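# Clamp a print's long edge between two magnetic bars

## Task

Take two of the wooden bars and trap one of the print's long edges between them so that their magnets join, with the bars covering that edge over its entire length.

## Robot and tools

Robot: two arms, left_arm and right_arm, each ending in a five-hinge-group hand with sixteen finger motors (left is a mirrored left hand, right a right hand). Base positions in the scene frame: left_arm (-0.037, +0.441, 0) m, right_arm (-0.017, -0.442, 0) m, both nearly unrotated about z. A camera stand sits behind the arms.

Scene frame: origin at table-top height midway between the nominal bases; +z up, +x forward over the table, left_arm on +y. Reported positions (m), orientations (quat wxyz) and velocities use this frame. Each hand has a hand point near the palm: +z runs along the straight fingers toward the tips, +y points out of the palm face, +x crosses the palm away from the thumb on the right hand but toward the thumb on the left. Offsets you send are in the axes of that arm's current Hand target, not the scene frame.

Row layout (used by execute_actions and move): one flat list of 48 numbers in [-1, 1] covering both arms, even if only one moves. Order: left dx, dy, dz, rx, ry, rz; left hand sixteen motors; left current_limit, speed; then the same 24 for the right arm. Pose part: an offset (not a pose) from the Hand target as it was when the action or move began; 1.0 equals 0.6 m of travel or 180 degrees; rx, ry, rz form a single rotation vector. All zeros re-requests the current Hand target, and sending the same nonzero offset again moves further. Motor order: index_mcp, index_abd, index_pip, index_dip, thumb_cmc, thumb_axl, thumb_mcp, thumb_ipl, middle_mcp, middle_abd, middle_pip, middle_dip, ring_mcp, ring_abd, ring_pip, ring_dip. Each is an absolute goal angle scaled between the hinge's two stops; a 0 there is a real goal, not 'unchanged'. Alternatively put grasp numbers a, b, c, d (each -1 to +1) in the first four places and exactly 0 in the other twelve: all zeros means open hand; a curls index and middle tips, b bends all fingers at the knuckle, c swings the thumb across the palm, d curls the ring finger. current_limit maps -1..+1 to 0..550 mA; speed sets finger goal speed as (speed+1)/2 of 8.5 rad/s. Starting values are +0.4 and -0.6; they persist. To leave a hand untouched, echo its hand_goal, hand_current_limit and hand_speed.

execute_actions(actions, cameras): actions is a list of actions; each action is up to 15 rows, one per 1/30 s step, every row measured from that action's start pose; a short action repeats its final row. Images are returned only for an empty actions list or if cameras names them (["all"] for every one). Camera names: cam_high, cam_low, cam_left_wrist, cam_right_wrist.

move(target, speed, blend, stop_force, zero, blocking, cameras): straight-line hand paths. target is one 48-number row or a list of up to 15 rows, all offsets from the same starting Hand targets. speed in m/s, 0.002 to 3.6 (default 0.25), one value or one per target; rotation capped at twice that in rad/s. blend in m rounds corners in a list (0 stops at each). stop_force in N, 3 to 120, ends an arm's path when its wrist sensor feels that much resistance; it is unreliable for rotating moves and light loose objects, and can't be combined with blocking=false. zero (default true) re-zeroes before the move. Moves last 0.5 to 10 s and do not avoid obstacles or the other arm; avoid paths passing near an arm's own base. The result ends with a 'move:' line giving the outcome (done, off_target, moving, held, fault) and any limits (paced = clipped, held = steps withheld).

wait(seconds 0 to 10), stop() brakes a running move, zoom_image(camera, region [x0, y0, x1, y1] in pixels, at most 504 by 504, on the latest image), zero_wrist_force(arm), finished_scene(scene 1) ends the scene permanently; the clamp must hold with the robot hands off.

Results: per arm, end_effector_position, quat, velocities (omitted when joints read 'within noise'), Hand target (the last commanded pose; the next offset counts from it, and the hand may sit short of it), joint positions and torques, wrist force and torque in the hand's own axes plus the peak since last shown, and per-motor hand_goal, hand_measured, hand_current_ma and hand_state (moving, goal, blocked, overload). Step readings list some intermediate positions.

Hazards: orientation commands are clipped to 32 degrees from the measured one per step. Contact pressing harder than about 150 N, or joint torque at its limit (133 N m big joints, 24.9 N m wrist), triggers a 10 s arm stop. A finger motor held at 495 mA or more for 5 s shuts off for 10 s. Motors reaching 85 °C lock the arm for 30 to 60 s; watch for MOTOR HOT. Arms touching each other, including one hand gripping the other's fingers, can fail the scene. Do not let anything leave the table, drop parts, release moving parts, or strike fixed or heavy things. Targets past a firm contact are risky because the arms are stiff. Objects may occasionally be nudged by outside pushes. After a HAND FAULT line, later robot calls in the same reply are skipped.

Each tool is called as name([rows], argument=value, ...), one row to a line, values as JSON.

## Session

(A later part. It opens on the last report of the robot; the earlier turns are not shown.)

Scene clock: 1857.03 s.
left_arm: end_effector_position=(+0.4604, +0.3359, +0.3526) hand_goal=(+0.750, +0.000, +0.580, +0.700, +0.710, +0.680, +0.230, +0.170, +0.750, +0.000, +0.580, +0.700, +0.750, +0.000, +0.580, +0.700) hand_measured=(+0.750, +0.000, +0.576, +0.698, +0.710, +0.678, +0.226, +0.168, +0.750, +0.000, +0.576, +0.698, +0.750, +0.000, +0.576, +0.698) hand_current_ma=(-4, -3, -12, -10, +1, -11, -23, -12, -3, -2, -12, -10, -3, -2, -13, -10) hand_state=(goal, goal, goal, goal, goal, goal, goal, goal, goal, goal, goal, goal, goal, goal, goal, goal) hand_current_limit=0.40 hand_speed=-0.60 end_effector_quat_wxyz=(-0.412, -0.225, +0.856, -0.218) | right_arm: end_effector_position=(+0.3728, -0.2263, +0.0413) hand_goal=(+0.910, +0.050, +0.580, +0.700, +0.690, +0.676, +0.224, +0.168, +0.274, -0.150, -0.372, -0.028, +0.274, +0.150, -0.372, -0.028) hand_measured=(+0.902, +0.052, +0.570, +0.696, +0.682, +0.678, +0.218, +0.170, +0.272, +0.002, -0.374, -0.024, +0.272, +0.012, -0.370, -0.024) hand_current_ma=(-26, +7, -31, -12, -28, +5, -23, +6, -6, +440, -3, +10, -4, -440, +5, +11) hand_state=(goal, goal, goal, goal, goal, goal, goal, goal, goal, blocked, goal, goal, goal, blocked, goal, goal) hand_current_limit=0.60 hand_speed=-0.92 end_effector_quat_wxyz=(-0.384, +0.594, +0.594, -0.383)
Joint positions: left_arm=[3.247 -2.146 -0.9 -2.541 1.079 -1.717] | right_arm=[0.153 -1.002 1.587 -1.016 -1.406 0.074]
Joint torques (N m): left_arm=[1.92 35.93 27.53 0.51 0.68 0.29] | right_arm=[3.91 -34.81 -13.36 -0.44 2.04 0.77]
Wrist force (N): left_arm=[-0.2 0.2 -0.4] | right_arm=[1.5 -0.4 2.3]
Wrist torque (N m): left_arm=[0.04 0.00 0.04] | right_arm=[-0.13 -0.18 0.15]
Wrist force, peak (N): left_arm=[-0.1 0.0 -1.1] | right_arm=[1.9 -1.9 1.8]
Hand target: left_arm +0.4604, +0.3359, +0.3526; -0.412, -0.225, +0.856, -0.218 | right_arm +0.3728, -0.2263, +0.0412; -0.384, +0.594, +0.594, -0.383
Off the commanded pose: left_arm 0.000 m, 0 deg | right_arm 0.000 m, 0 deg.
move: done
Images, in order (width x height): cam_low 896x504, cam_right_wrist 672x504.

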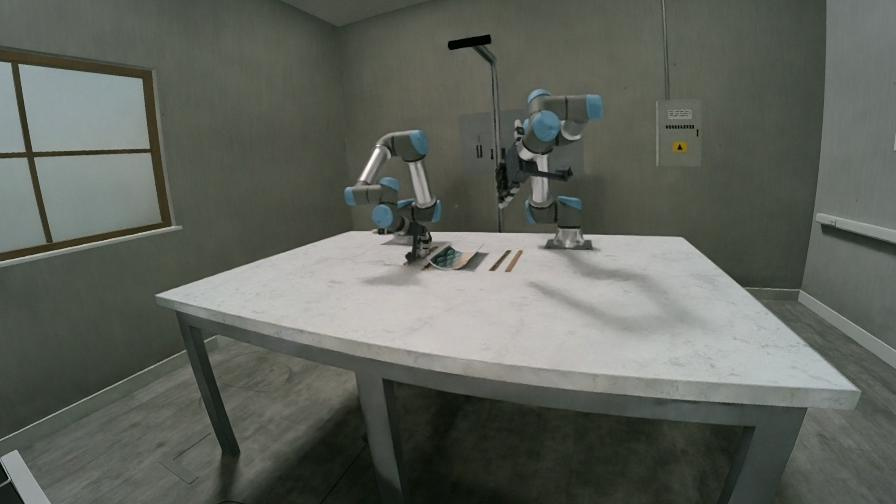

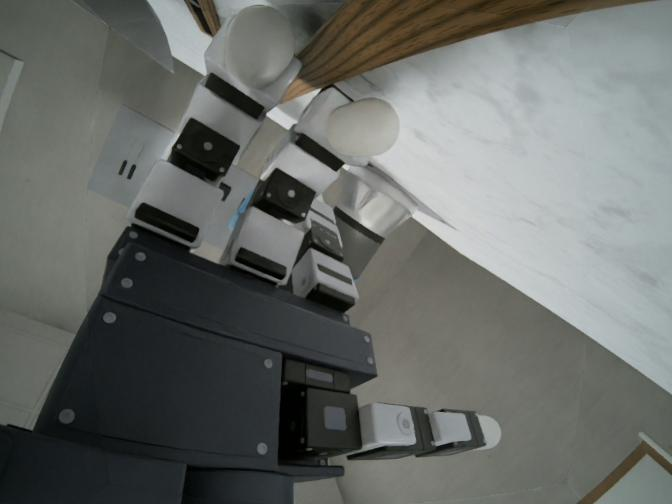

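move(target=[0,0,0,0,0,0,0,0,0,0,0,0,0,0,0,0,0,0,0,0,0,0,0.4,-0.6,0,-0.1126,-0.0503,0,0,0,0.91,0.05,0.58,0.70,0.69,0.6766,0.2247,0.1676,0.274,-0.15,-0.3723,-0.029,0.274,0.15,-0.3723,-0.029,0.6,-0.92], speed=0.05, cameras=["all"])

zoom_image(camera="cam_low", region=[390, 225, 480, 275])

zoom_image(camera="cam_high", region=[400, 120, 620, 270])

Scene clock: 1867.50 s.
left_arm: end_effector_position=(+0.4604, +0.3359, +0.3526) hand_goal=(+0.750, +0.000, +0.580, +0.700, +0.710, +0.680, +0.230, +0.170, +0.750, +0.000, +0.580, +0.700, +0.750, +0.000, +0.580, +0.700) hand_measured=(+0.750, +0.000, +0.576, +0.698, +0.710, +0.678, +0.226, +0.168, +0.750, +0.000, +0.576, +0.698, +0.750, +0.000, +0.576, +0.698) hand_current_ma=(-4, -3, -12, -10, +1, -11, -23, -12, -3, -2, -12, -10, -3, -2, -13, -10) hand_state=(goal, goal, goal, goal, goal, goal, goal, goal, goal, goal, goal, goal, goal, goal, goal, goal) hand_current_limit=0.40 hand_speed=-0.60 end_effector_quat_wxyz=(-0.412, -0.225, +0.856, -0.218) | right_arm: end_effector_position=(+0.3726, -0.2264, +0.1153) hand_goal=(+0.910, +0.050, +0.580, +0.700, +0.690, +0.676, +0.224, +0.168, +0.274, -0.150, -0.372, -0.028, +0.274, +0.150, -0.372, -0.028) hand_measured=(+0.902, +0.052, +0.570, +0.696, +0.682, +0.678, +0.218, +0.170, +0.272, +0.002, -0.374, -0.024, +0.272, +0.012, -0.370, -0.024) hand_current_ma=(-26, +7, -31, -12, -28, +5, -23, +6, -6, +440, -3, +10, -5, -440, +5, +11) hand_state=(goal, goal, goal, goal, goal, goal, goal, goal, goal, blocked, goal, goal, goal, blocked, goal, goal) hand_current_limit=0.60 hand_speed=-0.92 end_effector_quat_wxyz=(-0.384, +0.594, +0.594, -0.383) end_effector_velocity=(+0.000, +0.000, -0.002) end_effector_angular_velocity=(+0.000, -0.001, +0.001)
Joint positions: left_arm=[3.247 -2.146 -0.9 -2.541 1.079 -1.717] | right_arm=[0.153 -1.087 1.509 -0.853 -1.406 0.074]
Joint velocities: left_arm=[within noise] | right_arm=[0 0.001 0.003 -0.005 -0.001 0]
Joint torques (N m): left_arm=[2.29 35.07 27.79 0.36 0.5 0.37] | right_arm=[-4.49 -31.92 -7.77 -1.46 -2.46 -1.12]
Wrist force (N): left_arm=[-0.4 0.2 -0.4] | right_arm=[1.2 -0.4 1.9]
Wrist torque (N m): left_arm=[0.06 0.01 0.02] | right_arm=[-0.12 -0.12 0.10]
Wrist force, peak (N): left_arm=[-0.5 -0.1 -1.1] | right_arm=[1.3 -0.5 2.7]
Hand target: left_arm +0.4604, +0.3359, +0.3526; -0.412, -0.225, +0.856, -0.218 | right_arm +0.3725, -0.2264, +0.1152; -0.384, +0.594, +0.594, -0.383
Off the commanded pose: left_arm 0.000 m, 0 deg | right_arm 0.000 m, 0 deg.
move: done

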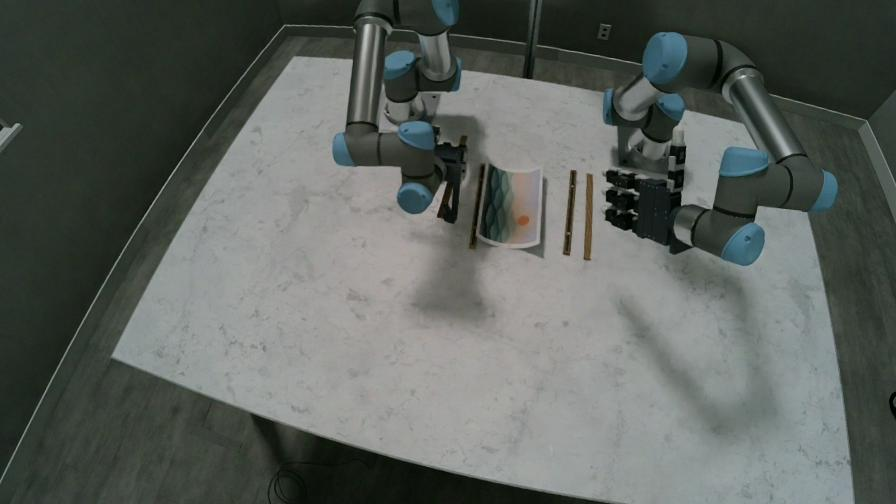

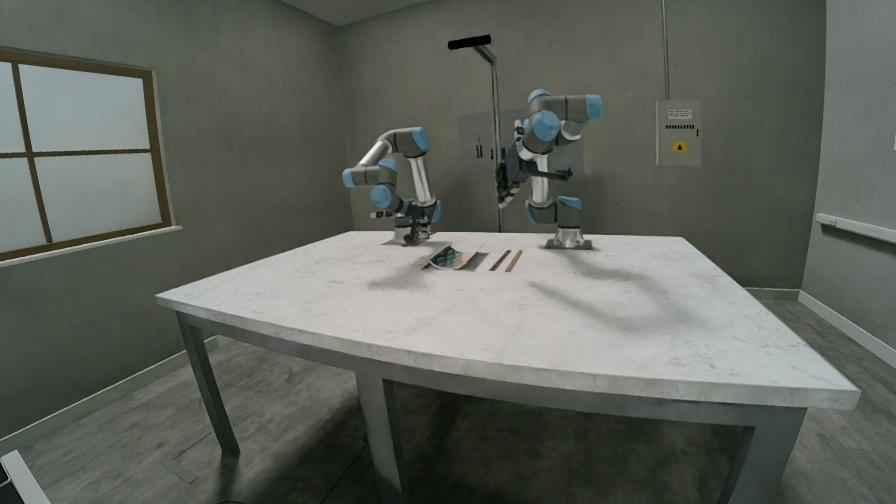

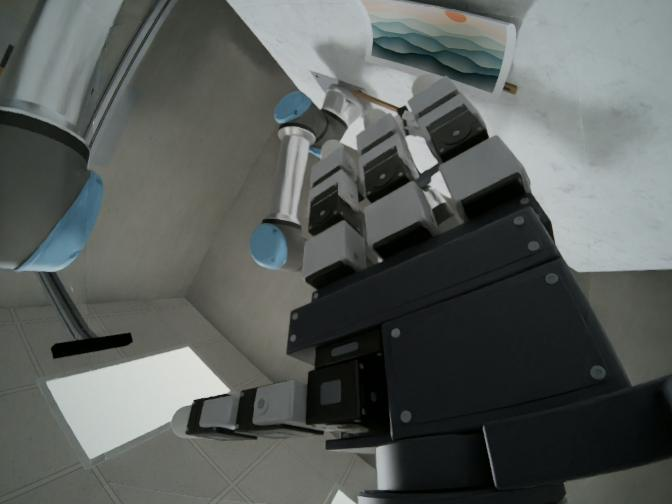

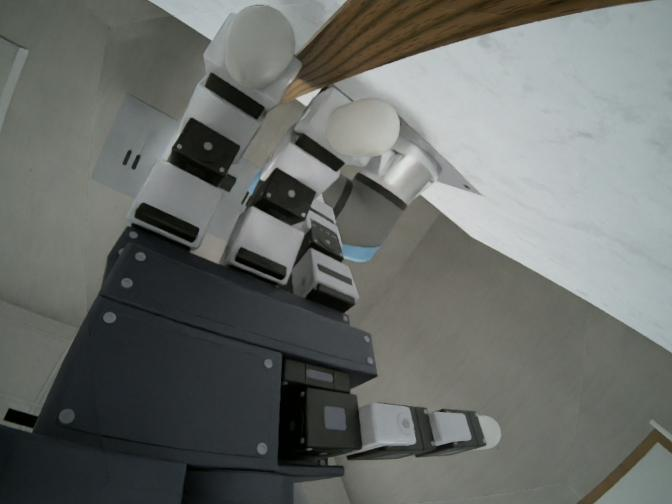

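Scaled by 5.600 from the camera's 896x504 image, which has a finer 1280x720 frame.

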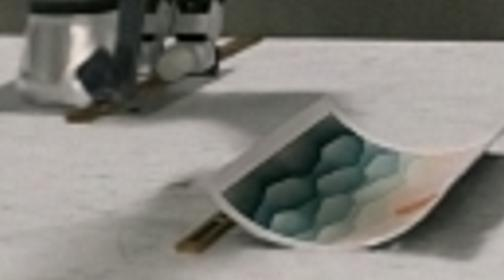

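Scaled by 2.291 from the camera's 896x504 image, which has a finer 1280x720 frame.

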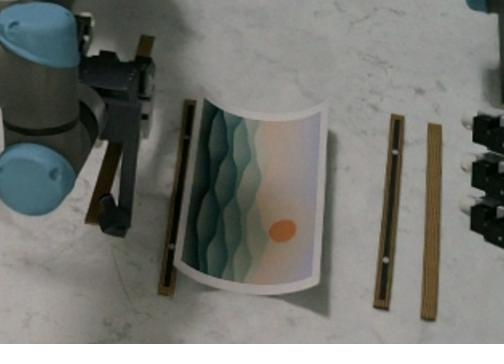

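move(target=[0,0,0,0,0,0,0,0,0,0,0,0,0,0,0,0,0,0,0,0,0,0,0.4,-0.6,0.1667,0.0272,-0.0609,0,-0.02638,-0.01179,0.91,0.05,0.58,0.70,0.69,0.6766,0.2247,0.1676,0.274,-0.15,-0.3723,-0.029,0.274,0.15,-0.3723,-0.029,0.6,-0.92], speed=0.06, cameras=["all"])

zoom_image(camera="cam_low", region=[390, 225, 480, 275])

zoom_image(camera="cam_high", region=[420, 120, 560, 270])

Scene clock: 1892.50 s.
left_arm: end_effector_position=(+0.4604, +0.3359, +0.3526) hand_goal=(+0.750, +0.000, +0.580, +0.700, +0.710, +0.680, +0.230, +0.170, +0.750, +0.000, +0.580, +0.700, +0.750, +0.000, +0.580, +0.700) hand_measured=(+0.750, +0.000, +0.576, +0.698, +0.710, +0.678, +0.226, +0.168, +0.750, +0.000, +0.576, +0.698, +0.750, +0.000, +0.576, +0.698) hand_current_ma=(-4, -3, -12, -10, +1, -11, -23, -12, -3, -2, -12, -10, -3, -2, -13, -10) hand_state=(goal, goal, goal, goal, goal, goal, goal, goal, goal, goal, goal, goal, goal, goal, goal, goal) hand_current_limit=0.40 hand_speed=-0.60 end_effector_quat_wxyz=(-0.412, -0.225, +0.856, -0.218) | right_arm: end_effector_position=(+0.4126, -0.1263, +0.1154) hand_goal=(+0.910, +0.050, +0.580, +0.700, +0.690, +0.676, +0.224, +0.168, +0.274, -0.150, -0.372, -0.028, +0.274, +0.150, -0.372, -0.028) hand_measured=(+0.902, +0.052, +0.570, +0.696, +0.682, +0.678, +0.218, +0.170, +0.272, +0.002, -0.374, -0.024, +0.272, +0.012, -0.370, -0.024) hand_current_ma=(-26, +7, -31, -12, -28, +5, -23, +6, -7, +440, -3, +10, -5, -440, +5, +11) hand_state=(goal, goal, goal, goal, goal, goal, goal, goal, goal, blocked, goal, goal, goal, blocked, goal, goal) hand_current_limit=0.60 hand_speed=-0.92 end_effector_quat_wxyz=(-0.366, +0.567, +0.620, -0.400)
Joint positions: left_arm=[3.247 -2.146 -0.9 -2.541 1.079 -1.717] | right_arm=[0.313 -0.89 1.188 -0.734 -1.343 0.104]
Joint torques (N m): left_arm=[1.62 36.15 27.21 0.37 0.55 0.23] | right_arm=[-5.39 -51.55 -14.83 -1.43 -2.34 -0.43]
Wrist force (N): left_arm=[-0.4 0.2 -0.6] | right_arm=[1.9 -0.3 1.7]
Wrist torque (N m): left_arm=[0.07 0.03 0.02] | right_arm=[-0.10 -0.24 0.07]
Wrist force, peak (N): left_arm=[-0.5 0.0 -1.3] | right_arm=[1.5 -1.0 2.3]
Hand target: left_arm +0.4604, +0.3359, +0.3526; -0.412, -0.225, +0.856, -0.218 | right_arm +0.4127, -0.1264, +0.1154; -0.366, +0.567, +0.620, -0.400
Off the commanded pose: left_arm 0.000 m, 0 deg | right_arm 0.000 m, 0 deg.
move: done

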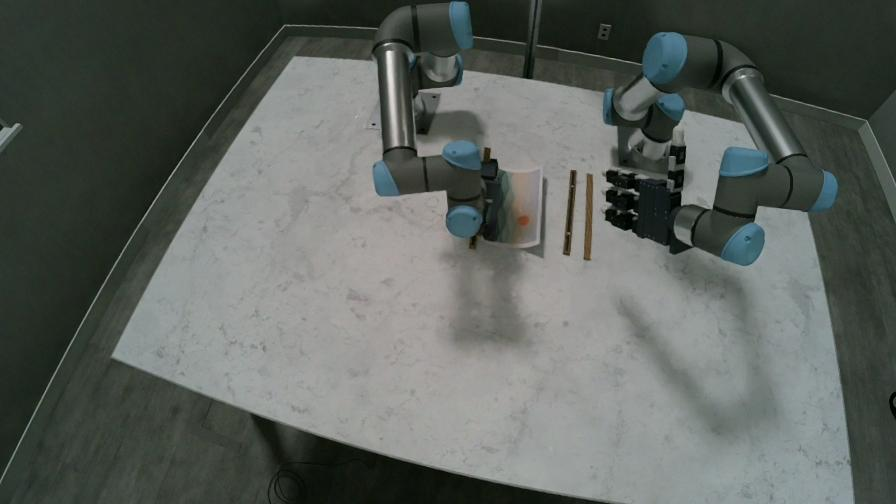

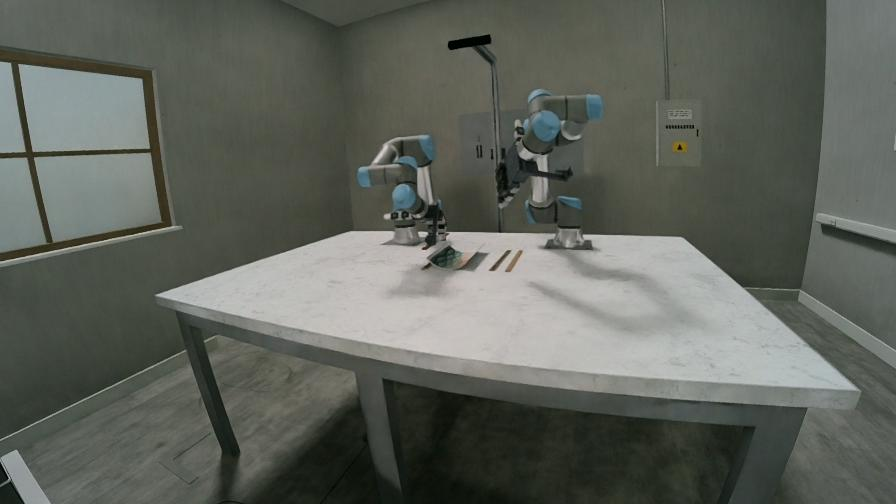

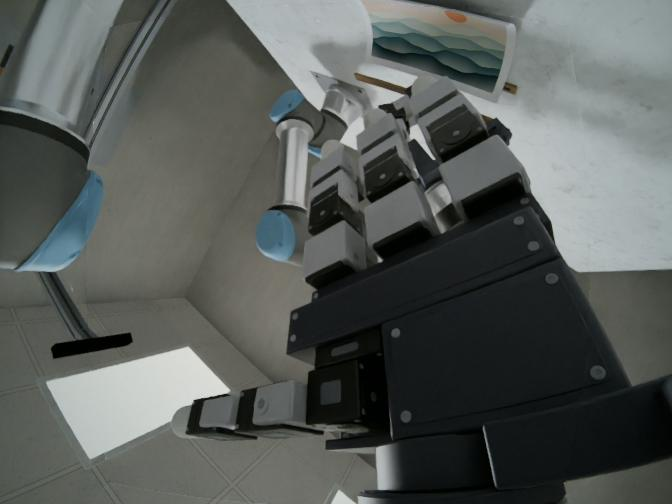

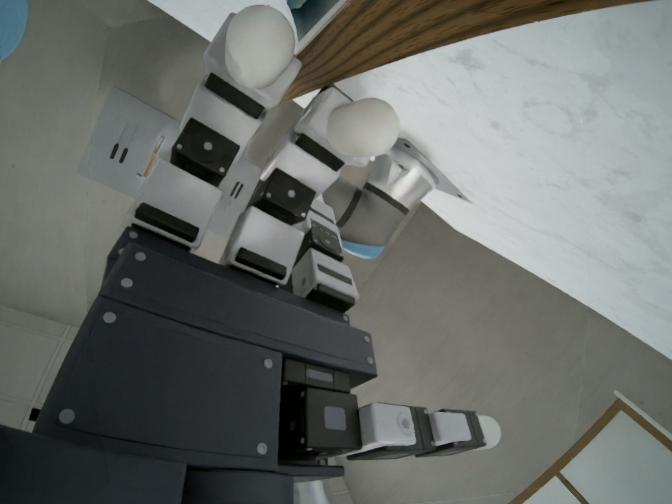

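Scaled by 5.600 from the camera's 896x504 image, which has a finer 1280x720 frame.

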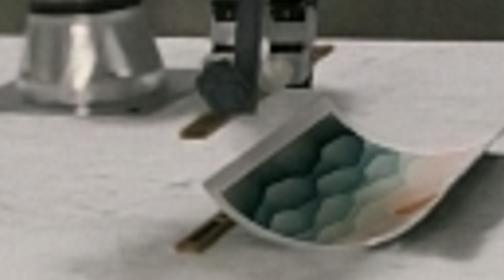

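Scaled by 3.360 from the camera's 896x504 image, which has a finer 1280x720 frame.

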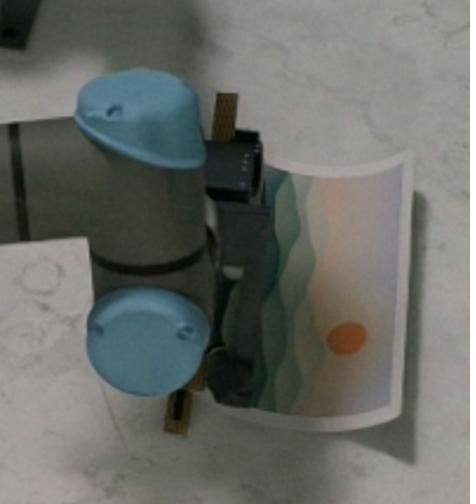

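zoom_image(camera="cam_high", region=[460, 210, 520, 255])

zoom_image(camera="cam_high", region=[465, 135, 525, 180])

zoom_image(camera="cam_low", region=[418, 230, 458, 272])

Scaled by 8.400 from the camera's 896x504 image, which has a finer 1280x720 frame.

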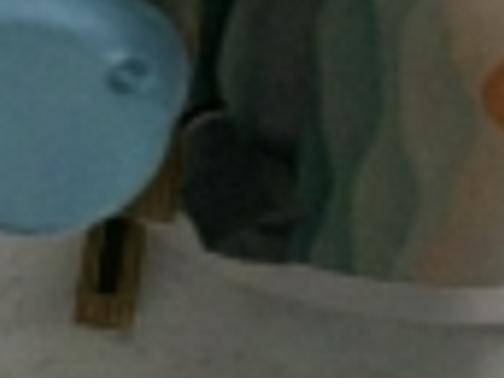

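Scaled by 8.400 from the camera's 896x504 image, which has a finer 1280x720 frame.

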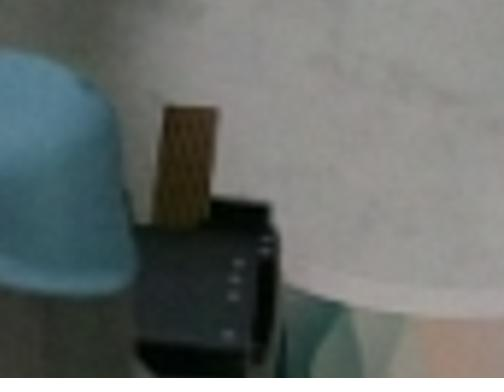

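Scaled by 12.000 from the camera's 896x504 image, which has a finer 1280x720 frame.

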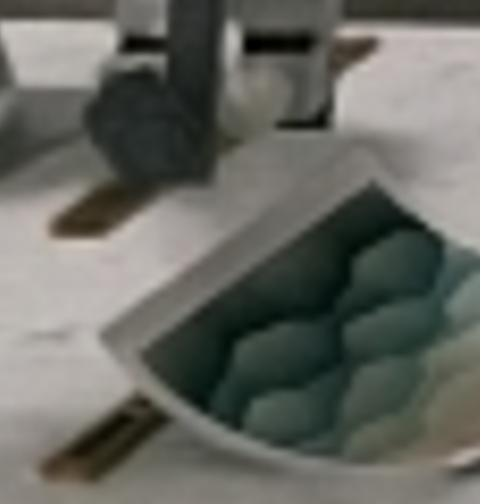

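zoom_image(camera="cam_left_wrist", region=[330, 0, 550, 160])

Scaled by 2.291 from the camera's 672x504 image, which has a finer 960x720 frame.

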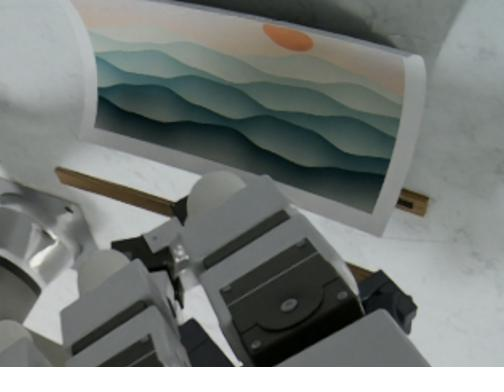

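move(target=[0,0,0,0,0,0,1,0.001,1,1,0.71,0.68,0.23,0.17,1,0.001,1,1,1,0.001,1,1,0.4,-0.6,0,0.03337,0.02413,0,0,0,0.91,0.05,0.58,0.70,0.69,0.6766,0.2247,0.1676,0.274,-0.15,-0.3723,-0.029,0.274,0.15,-0.3723,-0.029,0.6,-0.92], speed=0.03, cameras=["all"])

zoom_image(camera="cam_left_wrist", region=[310, 0, 560, 180])

zoom_image(camera="cam_high", region=[455, 140, 535, 260])

zoom_image(camera="cam_low", region=[418, 230, 458, 272])

Scene clock: 1963.60 s.
left_arm: end_effector_position=(+0.4604, +0.3359, +0.3526) hand_goal=(+1.000, +0.002, +1.000, +1.000, +0.710, +0.680, +0.230, +0.170, +1.000, +0.002, +1.000, +1.000, +1.000, +0.002, +1.000, +1.000) hand_measured=(+0.990, +0.000, +0.994, +0.996, +0.710, +0.678, +0.226, +0.168, +0.990, +0.000, +0.994, +0.998, +0.990, +0.000, +0.994, +0.998) hand_current_ma=(-46, -10, -25, -12, +1, -11, -23, -12, -43, -10, -24, -12, -42, -10, -25, -12) hand_state=(goal, goal, goal, goal, goal, goal, goal, goal, goal, goal, goal, goal, goal, goal, goal, goal) hand_current_limit=0.40 hand_speed=-0.60 end_effector_quat_wxyz=(-0.412, -0.225, +0.856, -0.218) | right_arm: end_effector_position=(+0.4077, -0.1268, +0.0910) hand_goal=(+0.910, +0.050, +0.580, +0.700, +0.690, +0.676, +0.224, +0.168, +0.274, -0.150, -0.372, -0.028, +0.274, +0.150, -0.372, -0.028) hand_measured=(+0.902, +0.052, +0.570, +0.696, +0.682, +0.678, +0.218, +0.170, +0.272, +0.002, -0.374, -0.024, +0.272, +0.012, -0.370, -0.024) hand_current_ma=(-26, +7, -31, -12, -28, +5, -23, +6, -7, +440, -3, +10, -5, -440, +5, +11) hand_state=(goal, goal, goal, goal, goal, goal, goal, goal, goal, blocked, goal, goal, goal, blocked, goal, goal) hand_current_limit=0.60 hand_speed=-0.92 end_effector_quat_wxyz=(-0.366, +0.567, +0.620, -0.400)
Joint positions: left_arm=[3.247 -2.146 -0.9 -2.541 1.079 -1.717] | right_arm=[0.314 -0.881 1.238 -0.793 -1.342 0.105]
Joint torques (N m): left_arm=[1.19 34.96 26.82 0.48 0.33 0.4] | right_arm=[4.96 -47.88 -24.62 3.37 2.41 1.63]
Wrist force (N): left_arm=[-0.4 0.2 -0.7] | right_arm=[1.5 -0.6 1.8]
Wrist torque (N m): left_arm=[0.04 0.04 -0.03] | right_arm=[-0.15 -0.18 0.04]
Wrist force, peak (N): left_arm=[-0.8 0.3 -1.1] | right_arm=[2.0 -0.4 2.0]
Hand target: left_arm +0.4604, +0.3359, +0.3526; -0.412, -0.225, +0.856, -0.218 | right_arm +0.4077, -0.1268, +0.0912; -0.366, +0.567, +0.620, -0.400
Off the commanded pose: left_arm 0.000 m, 0 deg | right_arm 0.000 m, 0 deg.
move: done

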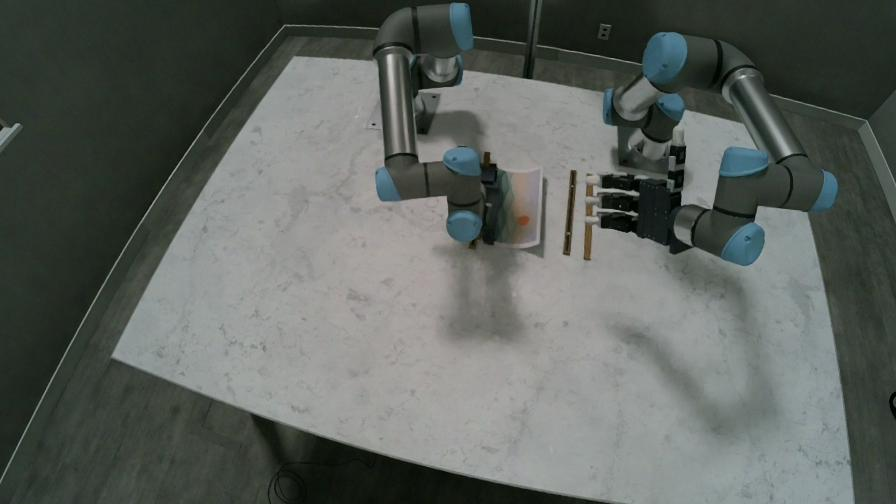

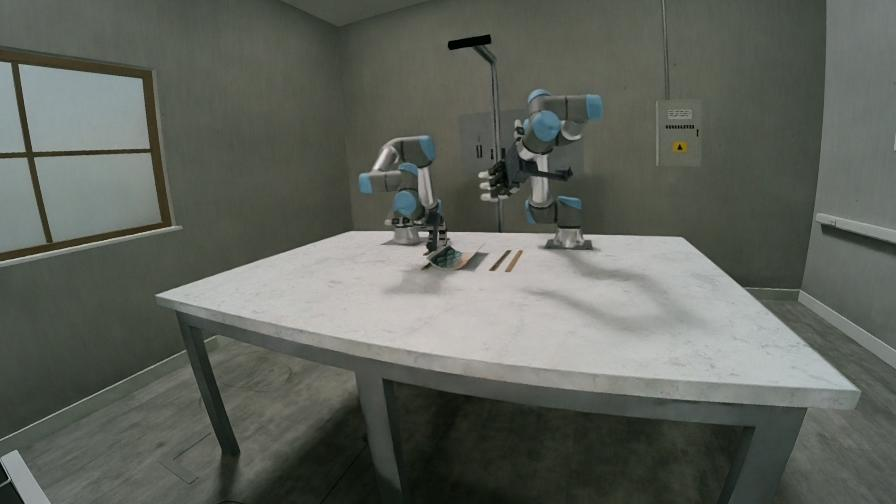

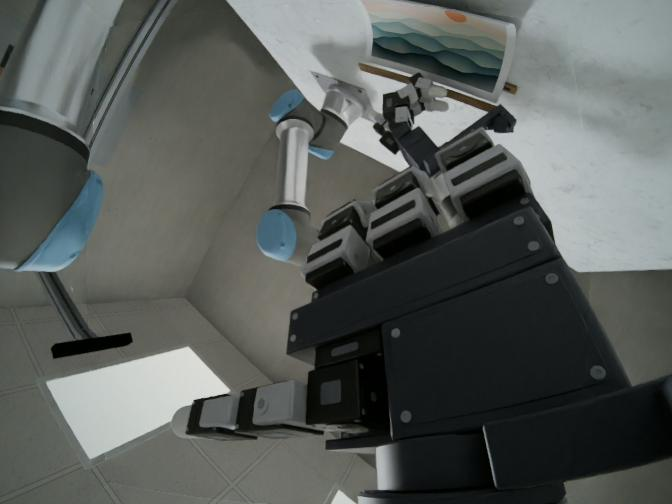

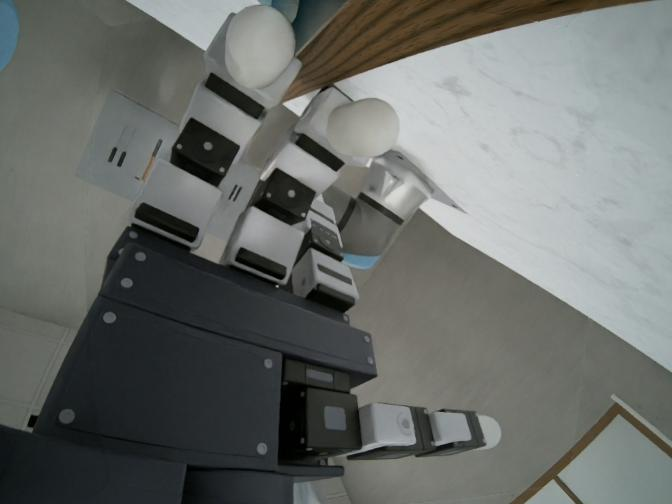

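Scaled by 2.016 from the camera's 672x504 image, which has a finer 960x720 frame.

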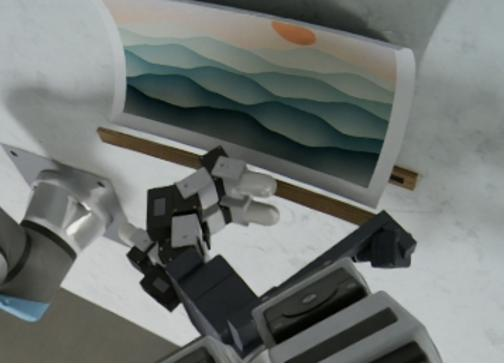

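Scaled by 4.200 from the camera's 896x504 image, which has a finer 1280x720 frame.

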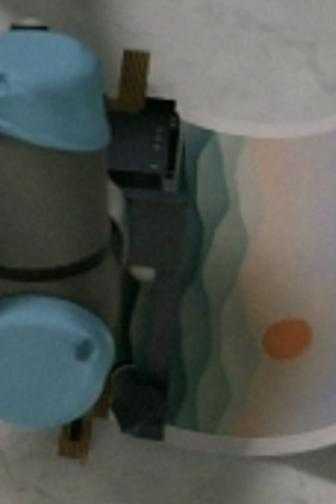

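Scaled by 12.000 from the camera's 896x504 image, which has a finer 1280x720 frame.

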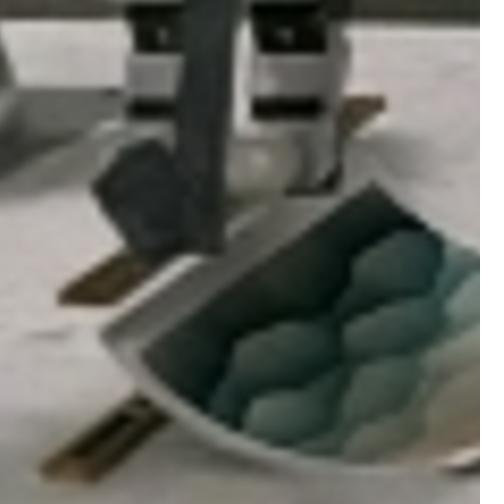

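move([
  [0,0,0,0,0,0,1,0.001,1,1,0.71,0.68,0.23,0.17,1,0.001,1,1,1,0.001,1,1,0.4,-0.6,0,0.0152,0.00683,0,0,0,0.91,0.05,0.58,0.70,0.69,0.6766,0.2247,0.1676,0.274,-0.15,-0.3723,-0.029,0.274,0.15,-0.3723,-0.029,0.6,-0.92],
  [0,0,0,0,0,0,1,0.001,1,1,0.71,0.68,0.23,0.17,1,0.001,1,1,1,0.001,1,1,0.4,-0.6,-0.00833,0.03648,0.0164,0,0,0,0.91,0.05,0.58,0.70,0.69,0.6766,0.2247,0.1676,0.274,-0.15,-0.3723,-0.029,0.274,0.15,-0.3723,-0.029,0.6,-0.92],
], speed=0.02, blend=0.005, cameras=["all"])

zoom_image(camera="cam_left_wrist", region=[310, 0, 560, 180])

zoom_image(camera="cam_high", region=[455, 140, 555, 260])

zoom_image(camera="cam_low", region=[418, 230, 498, 280])

Scene clock: 1991.43 s.
left_arm: end_effector_position=(+0.4604, +0.3359, +0.3526) hand_goal=(+1.000, +0.002, +1.000, +1.000, +0.710, +0.680, +0.230, +0.170, +1.000, +0.002, +1.000, +1.000, +1.000, +0.002, +1.000, +1.000) hand_measured=(+0.990, +0.000, +0.994, +0.996, +0.710, +0.678, +0.226, +0.168, +0.990, +0.000, +0.994, +0.998, +0.990, +0.000, +0.994, +0.998) hand_current_ma=(-46, -10, -25, -12, +1, -11, -23, -12, -43, -10, -24, -12, -42, -10, -25, -12) hand_state=(goal, goal, goal, goal, goal, goal, goal, goal, goal, goal, goal, goal, goal, goal, goal, goal) hand_current_limit=0.40 hand_speed=-0.60 end_effector_quat_wxyz=(-0.412, -0.225, +0.856, -0.218) | right_arm: end_effector_position=(+0.4082, -0.1318, +0.0670) hand_goal=(+0.910, +0.050, +0.580, +0.700, +0.690, +0.676, +0.224, +0.168, +0.274, -0.150, -0.372, -0.028, +0.274, +0.150, -0.372, -0.028) hand_measured=(+0.902, +0.052, +0.570, +0.696, +0.682, +0.678, +0.218, +0.170, +0.272, +0.002, -0.374, -0.024, +0.272, +0.012, -0.370, -0.024) hand_current_ma=(-26, +7, -31, -12, -28, +5, -23, +6, -7, +440, -3, +10, -5, -440, +5, +11) hand_state=(goal, goal, goal, goal, goal, goal, goal, goal, goal, blocked, goal, goal, goal, blocked, goal, goal) hand_current_limit=0.60 hand_speed=-0.92 end_effector_quat_wxyz=(-0.366, +0.567, +0.620, -0.400)
Joint positions: left_arm=[3.247 -2.146 -0.9 -2.541 1.079 -1.717] | right_arm=[0.307 -0.864 1.274 -0.845 -1.348 0.102]
Joint torques (N m): left_arm=[2.79 37.58 16.38 1.09 0.59 -0.23] | right_arm=[0.47 -47.55 -23.32 2.3 -1.62 -0.78]
Wrist force (N): left_arm=[-0.3 0.0 -0.4] | right_arm=[1.3 -0.3 1.8]
Wrist torque (N m): left_arm=[0.00 0.04 -0.02] | right_arm=[-0.09 -0.16 0.12]
Wrist force, peak (N): left_arm=[-0.9 -0.3 -1.0] | right_arm=[2.0 -0.5 2.1]
Hand target: left_arm +0.4604, +0.3359, +0.3526; -0.412, -0.225, +0.856, -0.218 | right_arm +0.4082, -0.1318, +0.0672; -0.366, +0.567, +0.620, -0.400
Off the commanded pose: left_arm 0.000 m, 0 deg | right_arm 0.000 m, 0 deg.
move: done

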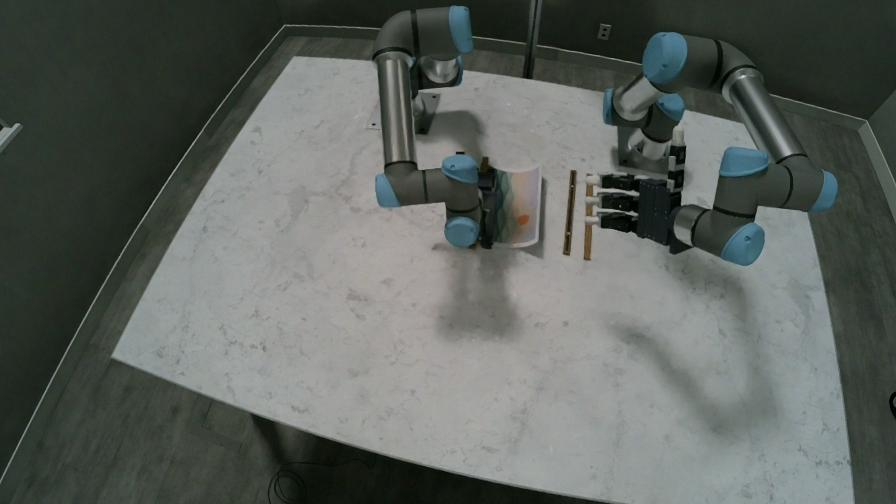

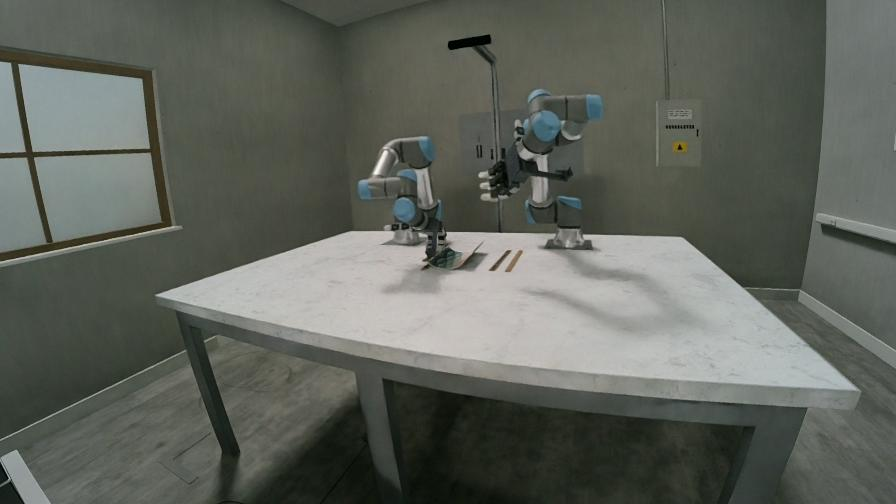

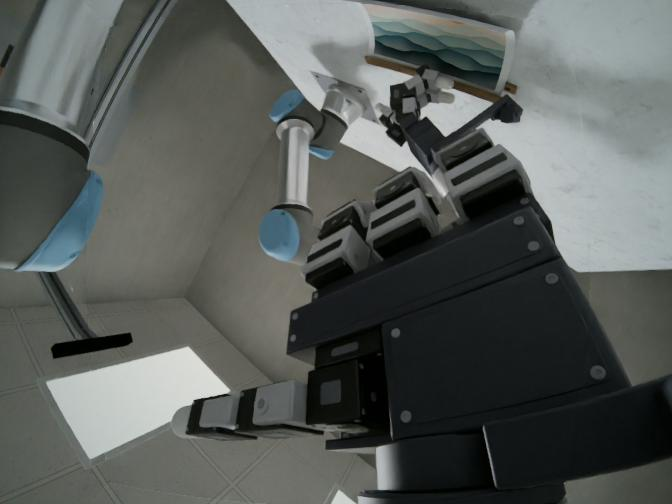

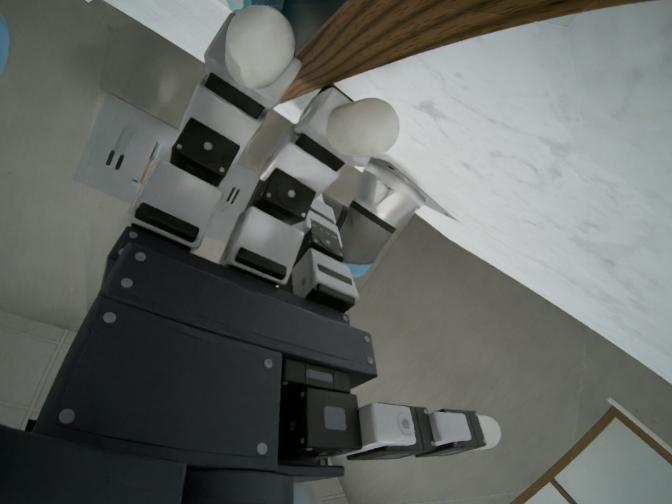

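Scaled by 2.016 from the camera's 672x504 image, which has a finer 960x720 frame.

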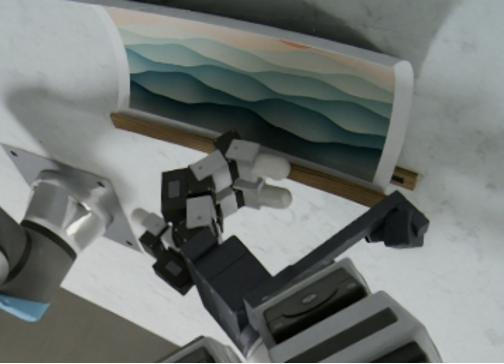

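Scaled by 4.200 from the camera's 896x504 image, which has a finer 1280x720 frame.

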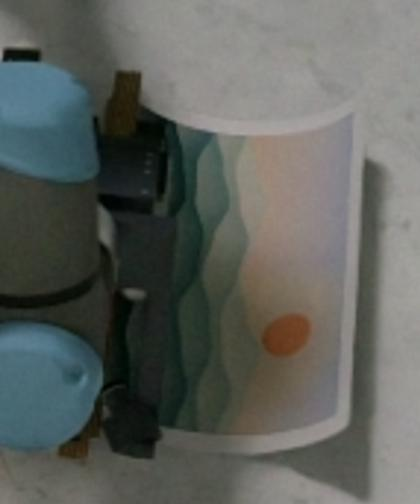

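Scaled by 6.300 from the camera's 896x504 image, which has a finer 1280x720 frame.

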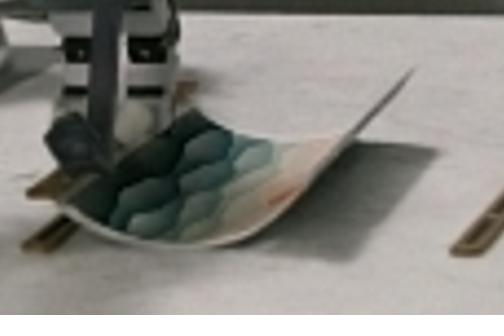

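zoom_image(camera="cam_left_wrist", region=[460, 70, 540, 130])

zoom_image(camera="cam_high", region=[460, 230, 500, 255])

zoom_image(camera="cam_low", region=[418, 250, 448, 274])

Scaled by 6.300 from the camera's 672x504 image, which has a finer 960x720 frame.

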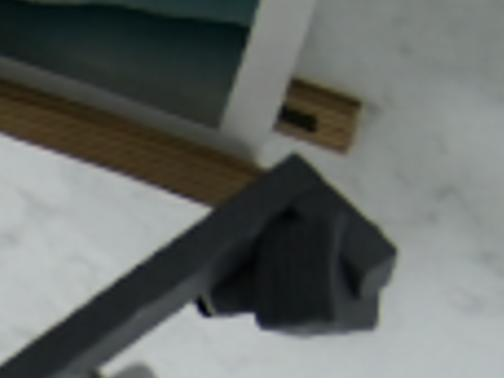

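Scaled by 12.600 from the camera's 896x504 image, which has a finer 1280x720 frame.

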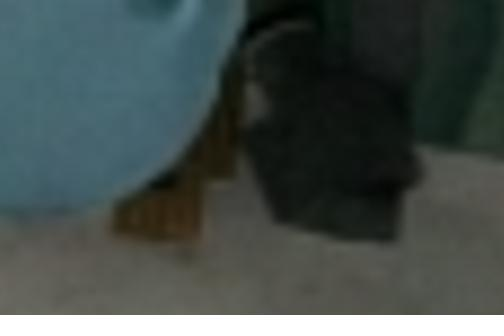

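Scaled by 16.800 from the camera's 896x504 image, which has a finer 1280x720 frame.

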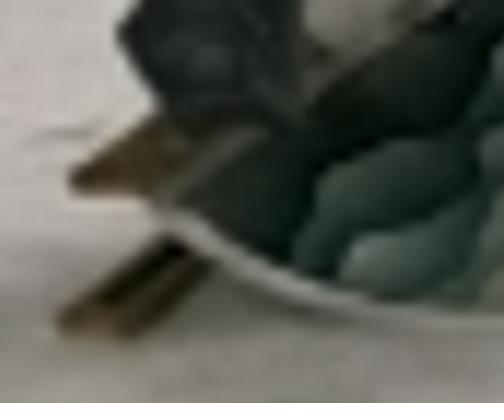

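zoom_image(camera="cam_low", region=[418, 252, 436, 272])

zoom_image(camera="cam_left_wrist", region=[355, 40, 405, 80])

zoom_image(camera="cam_left_wrist", region=[470, 75, 520, 110])

zoom_image(camera="cam_high", region=[475, 150, 505, 180])

Scaled by 25.200 from the camera's 896x504 image, which has a finer 1280x720 frame.

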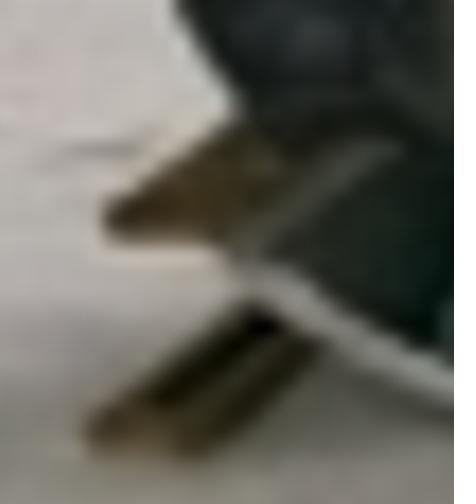

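Scaled by 10.080 from the camera's 672x504 image, which has a finer 960x720 frame.

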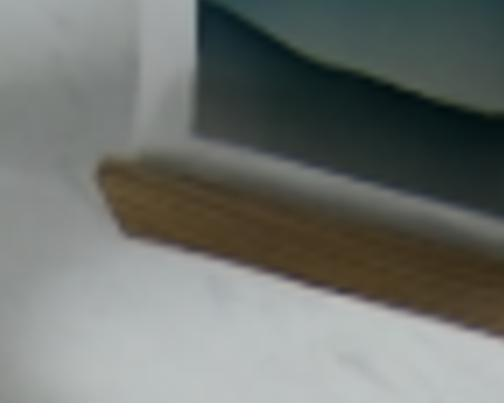

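Scaled by 10.080 from the camera's 672x504 image, which has a finer 960x720 frame.

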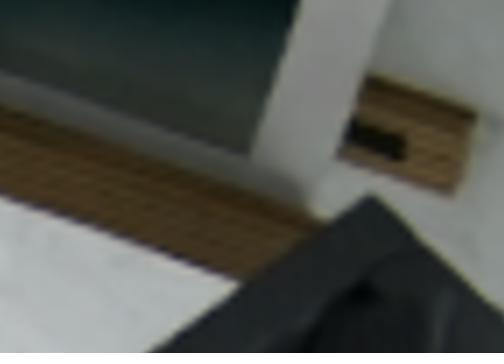

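Scaled by 16.800 from the camera's 896x504 image, which has a finer 1280x720 frame.

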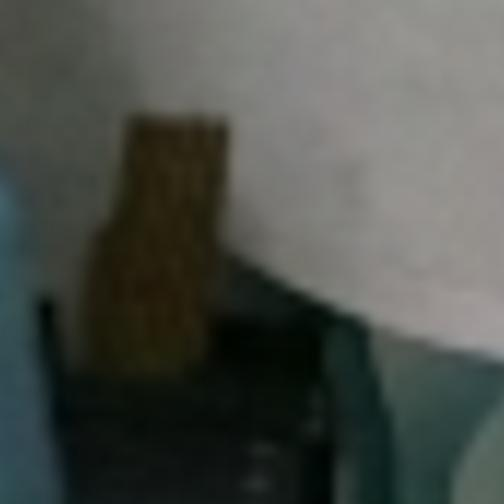

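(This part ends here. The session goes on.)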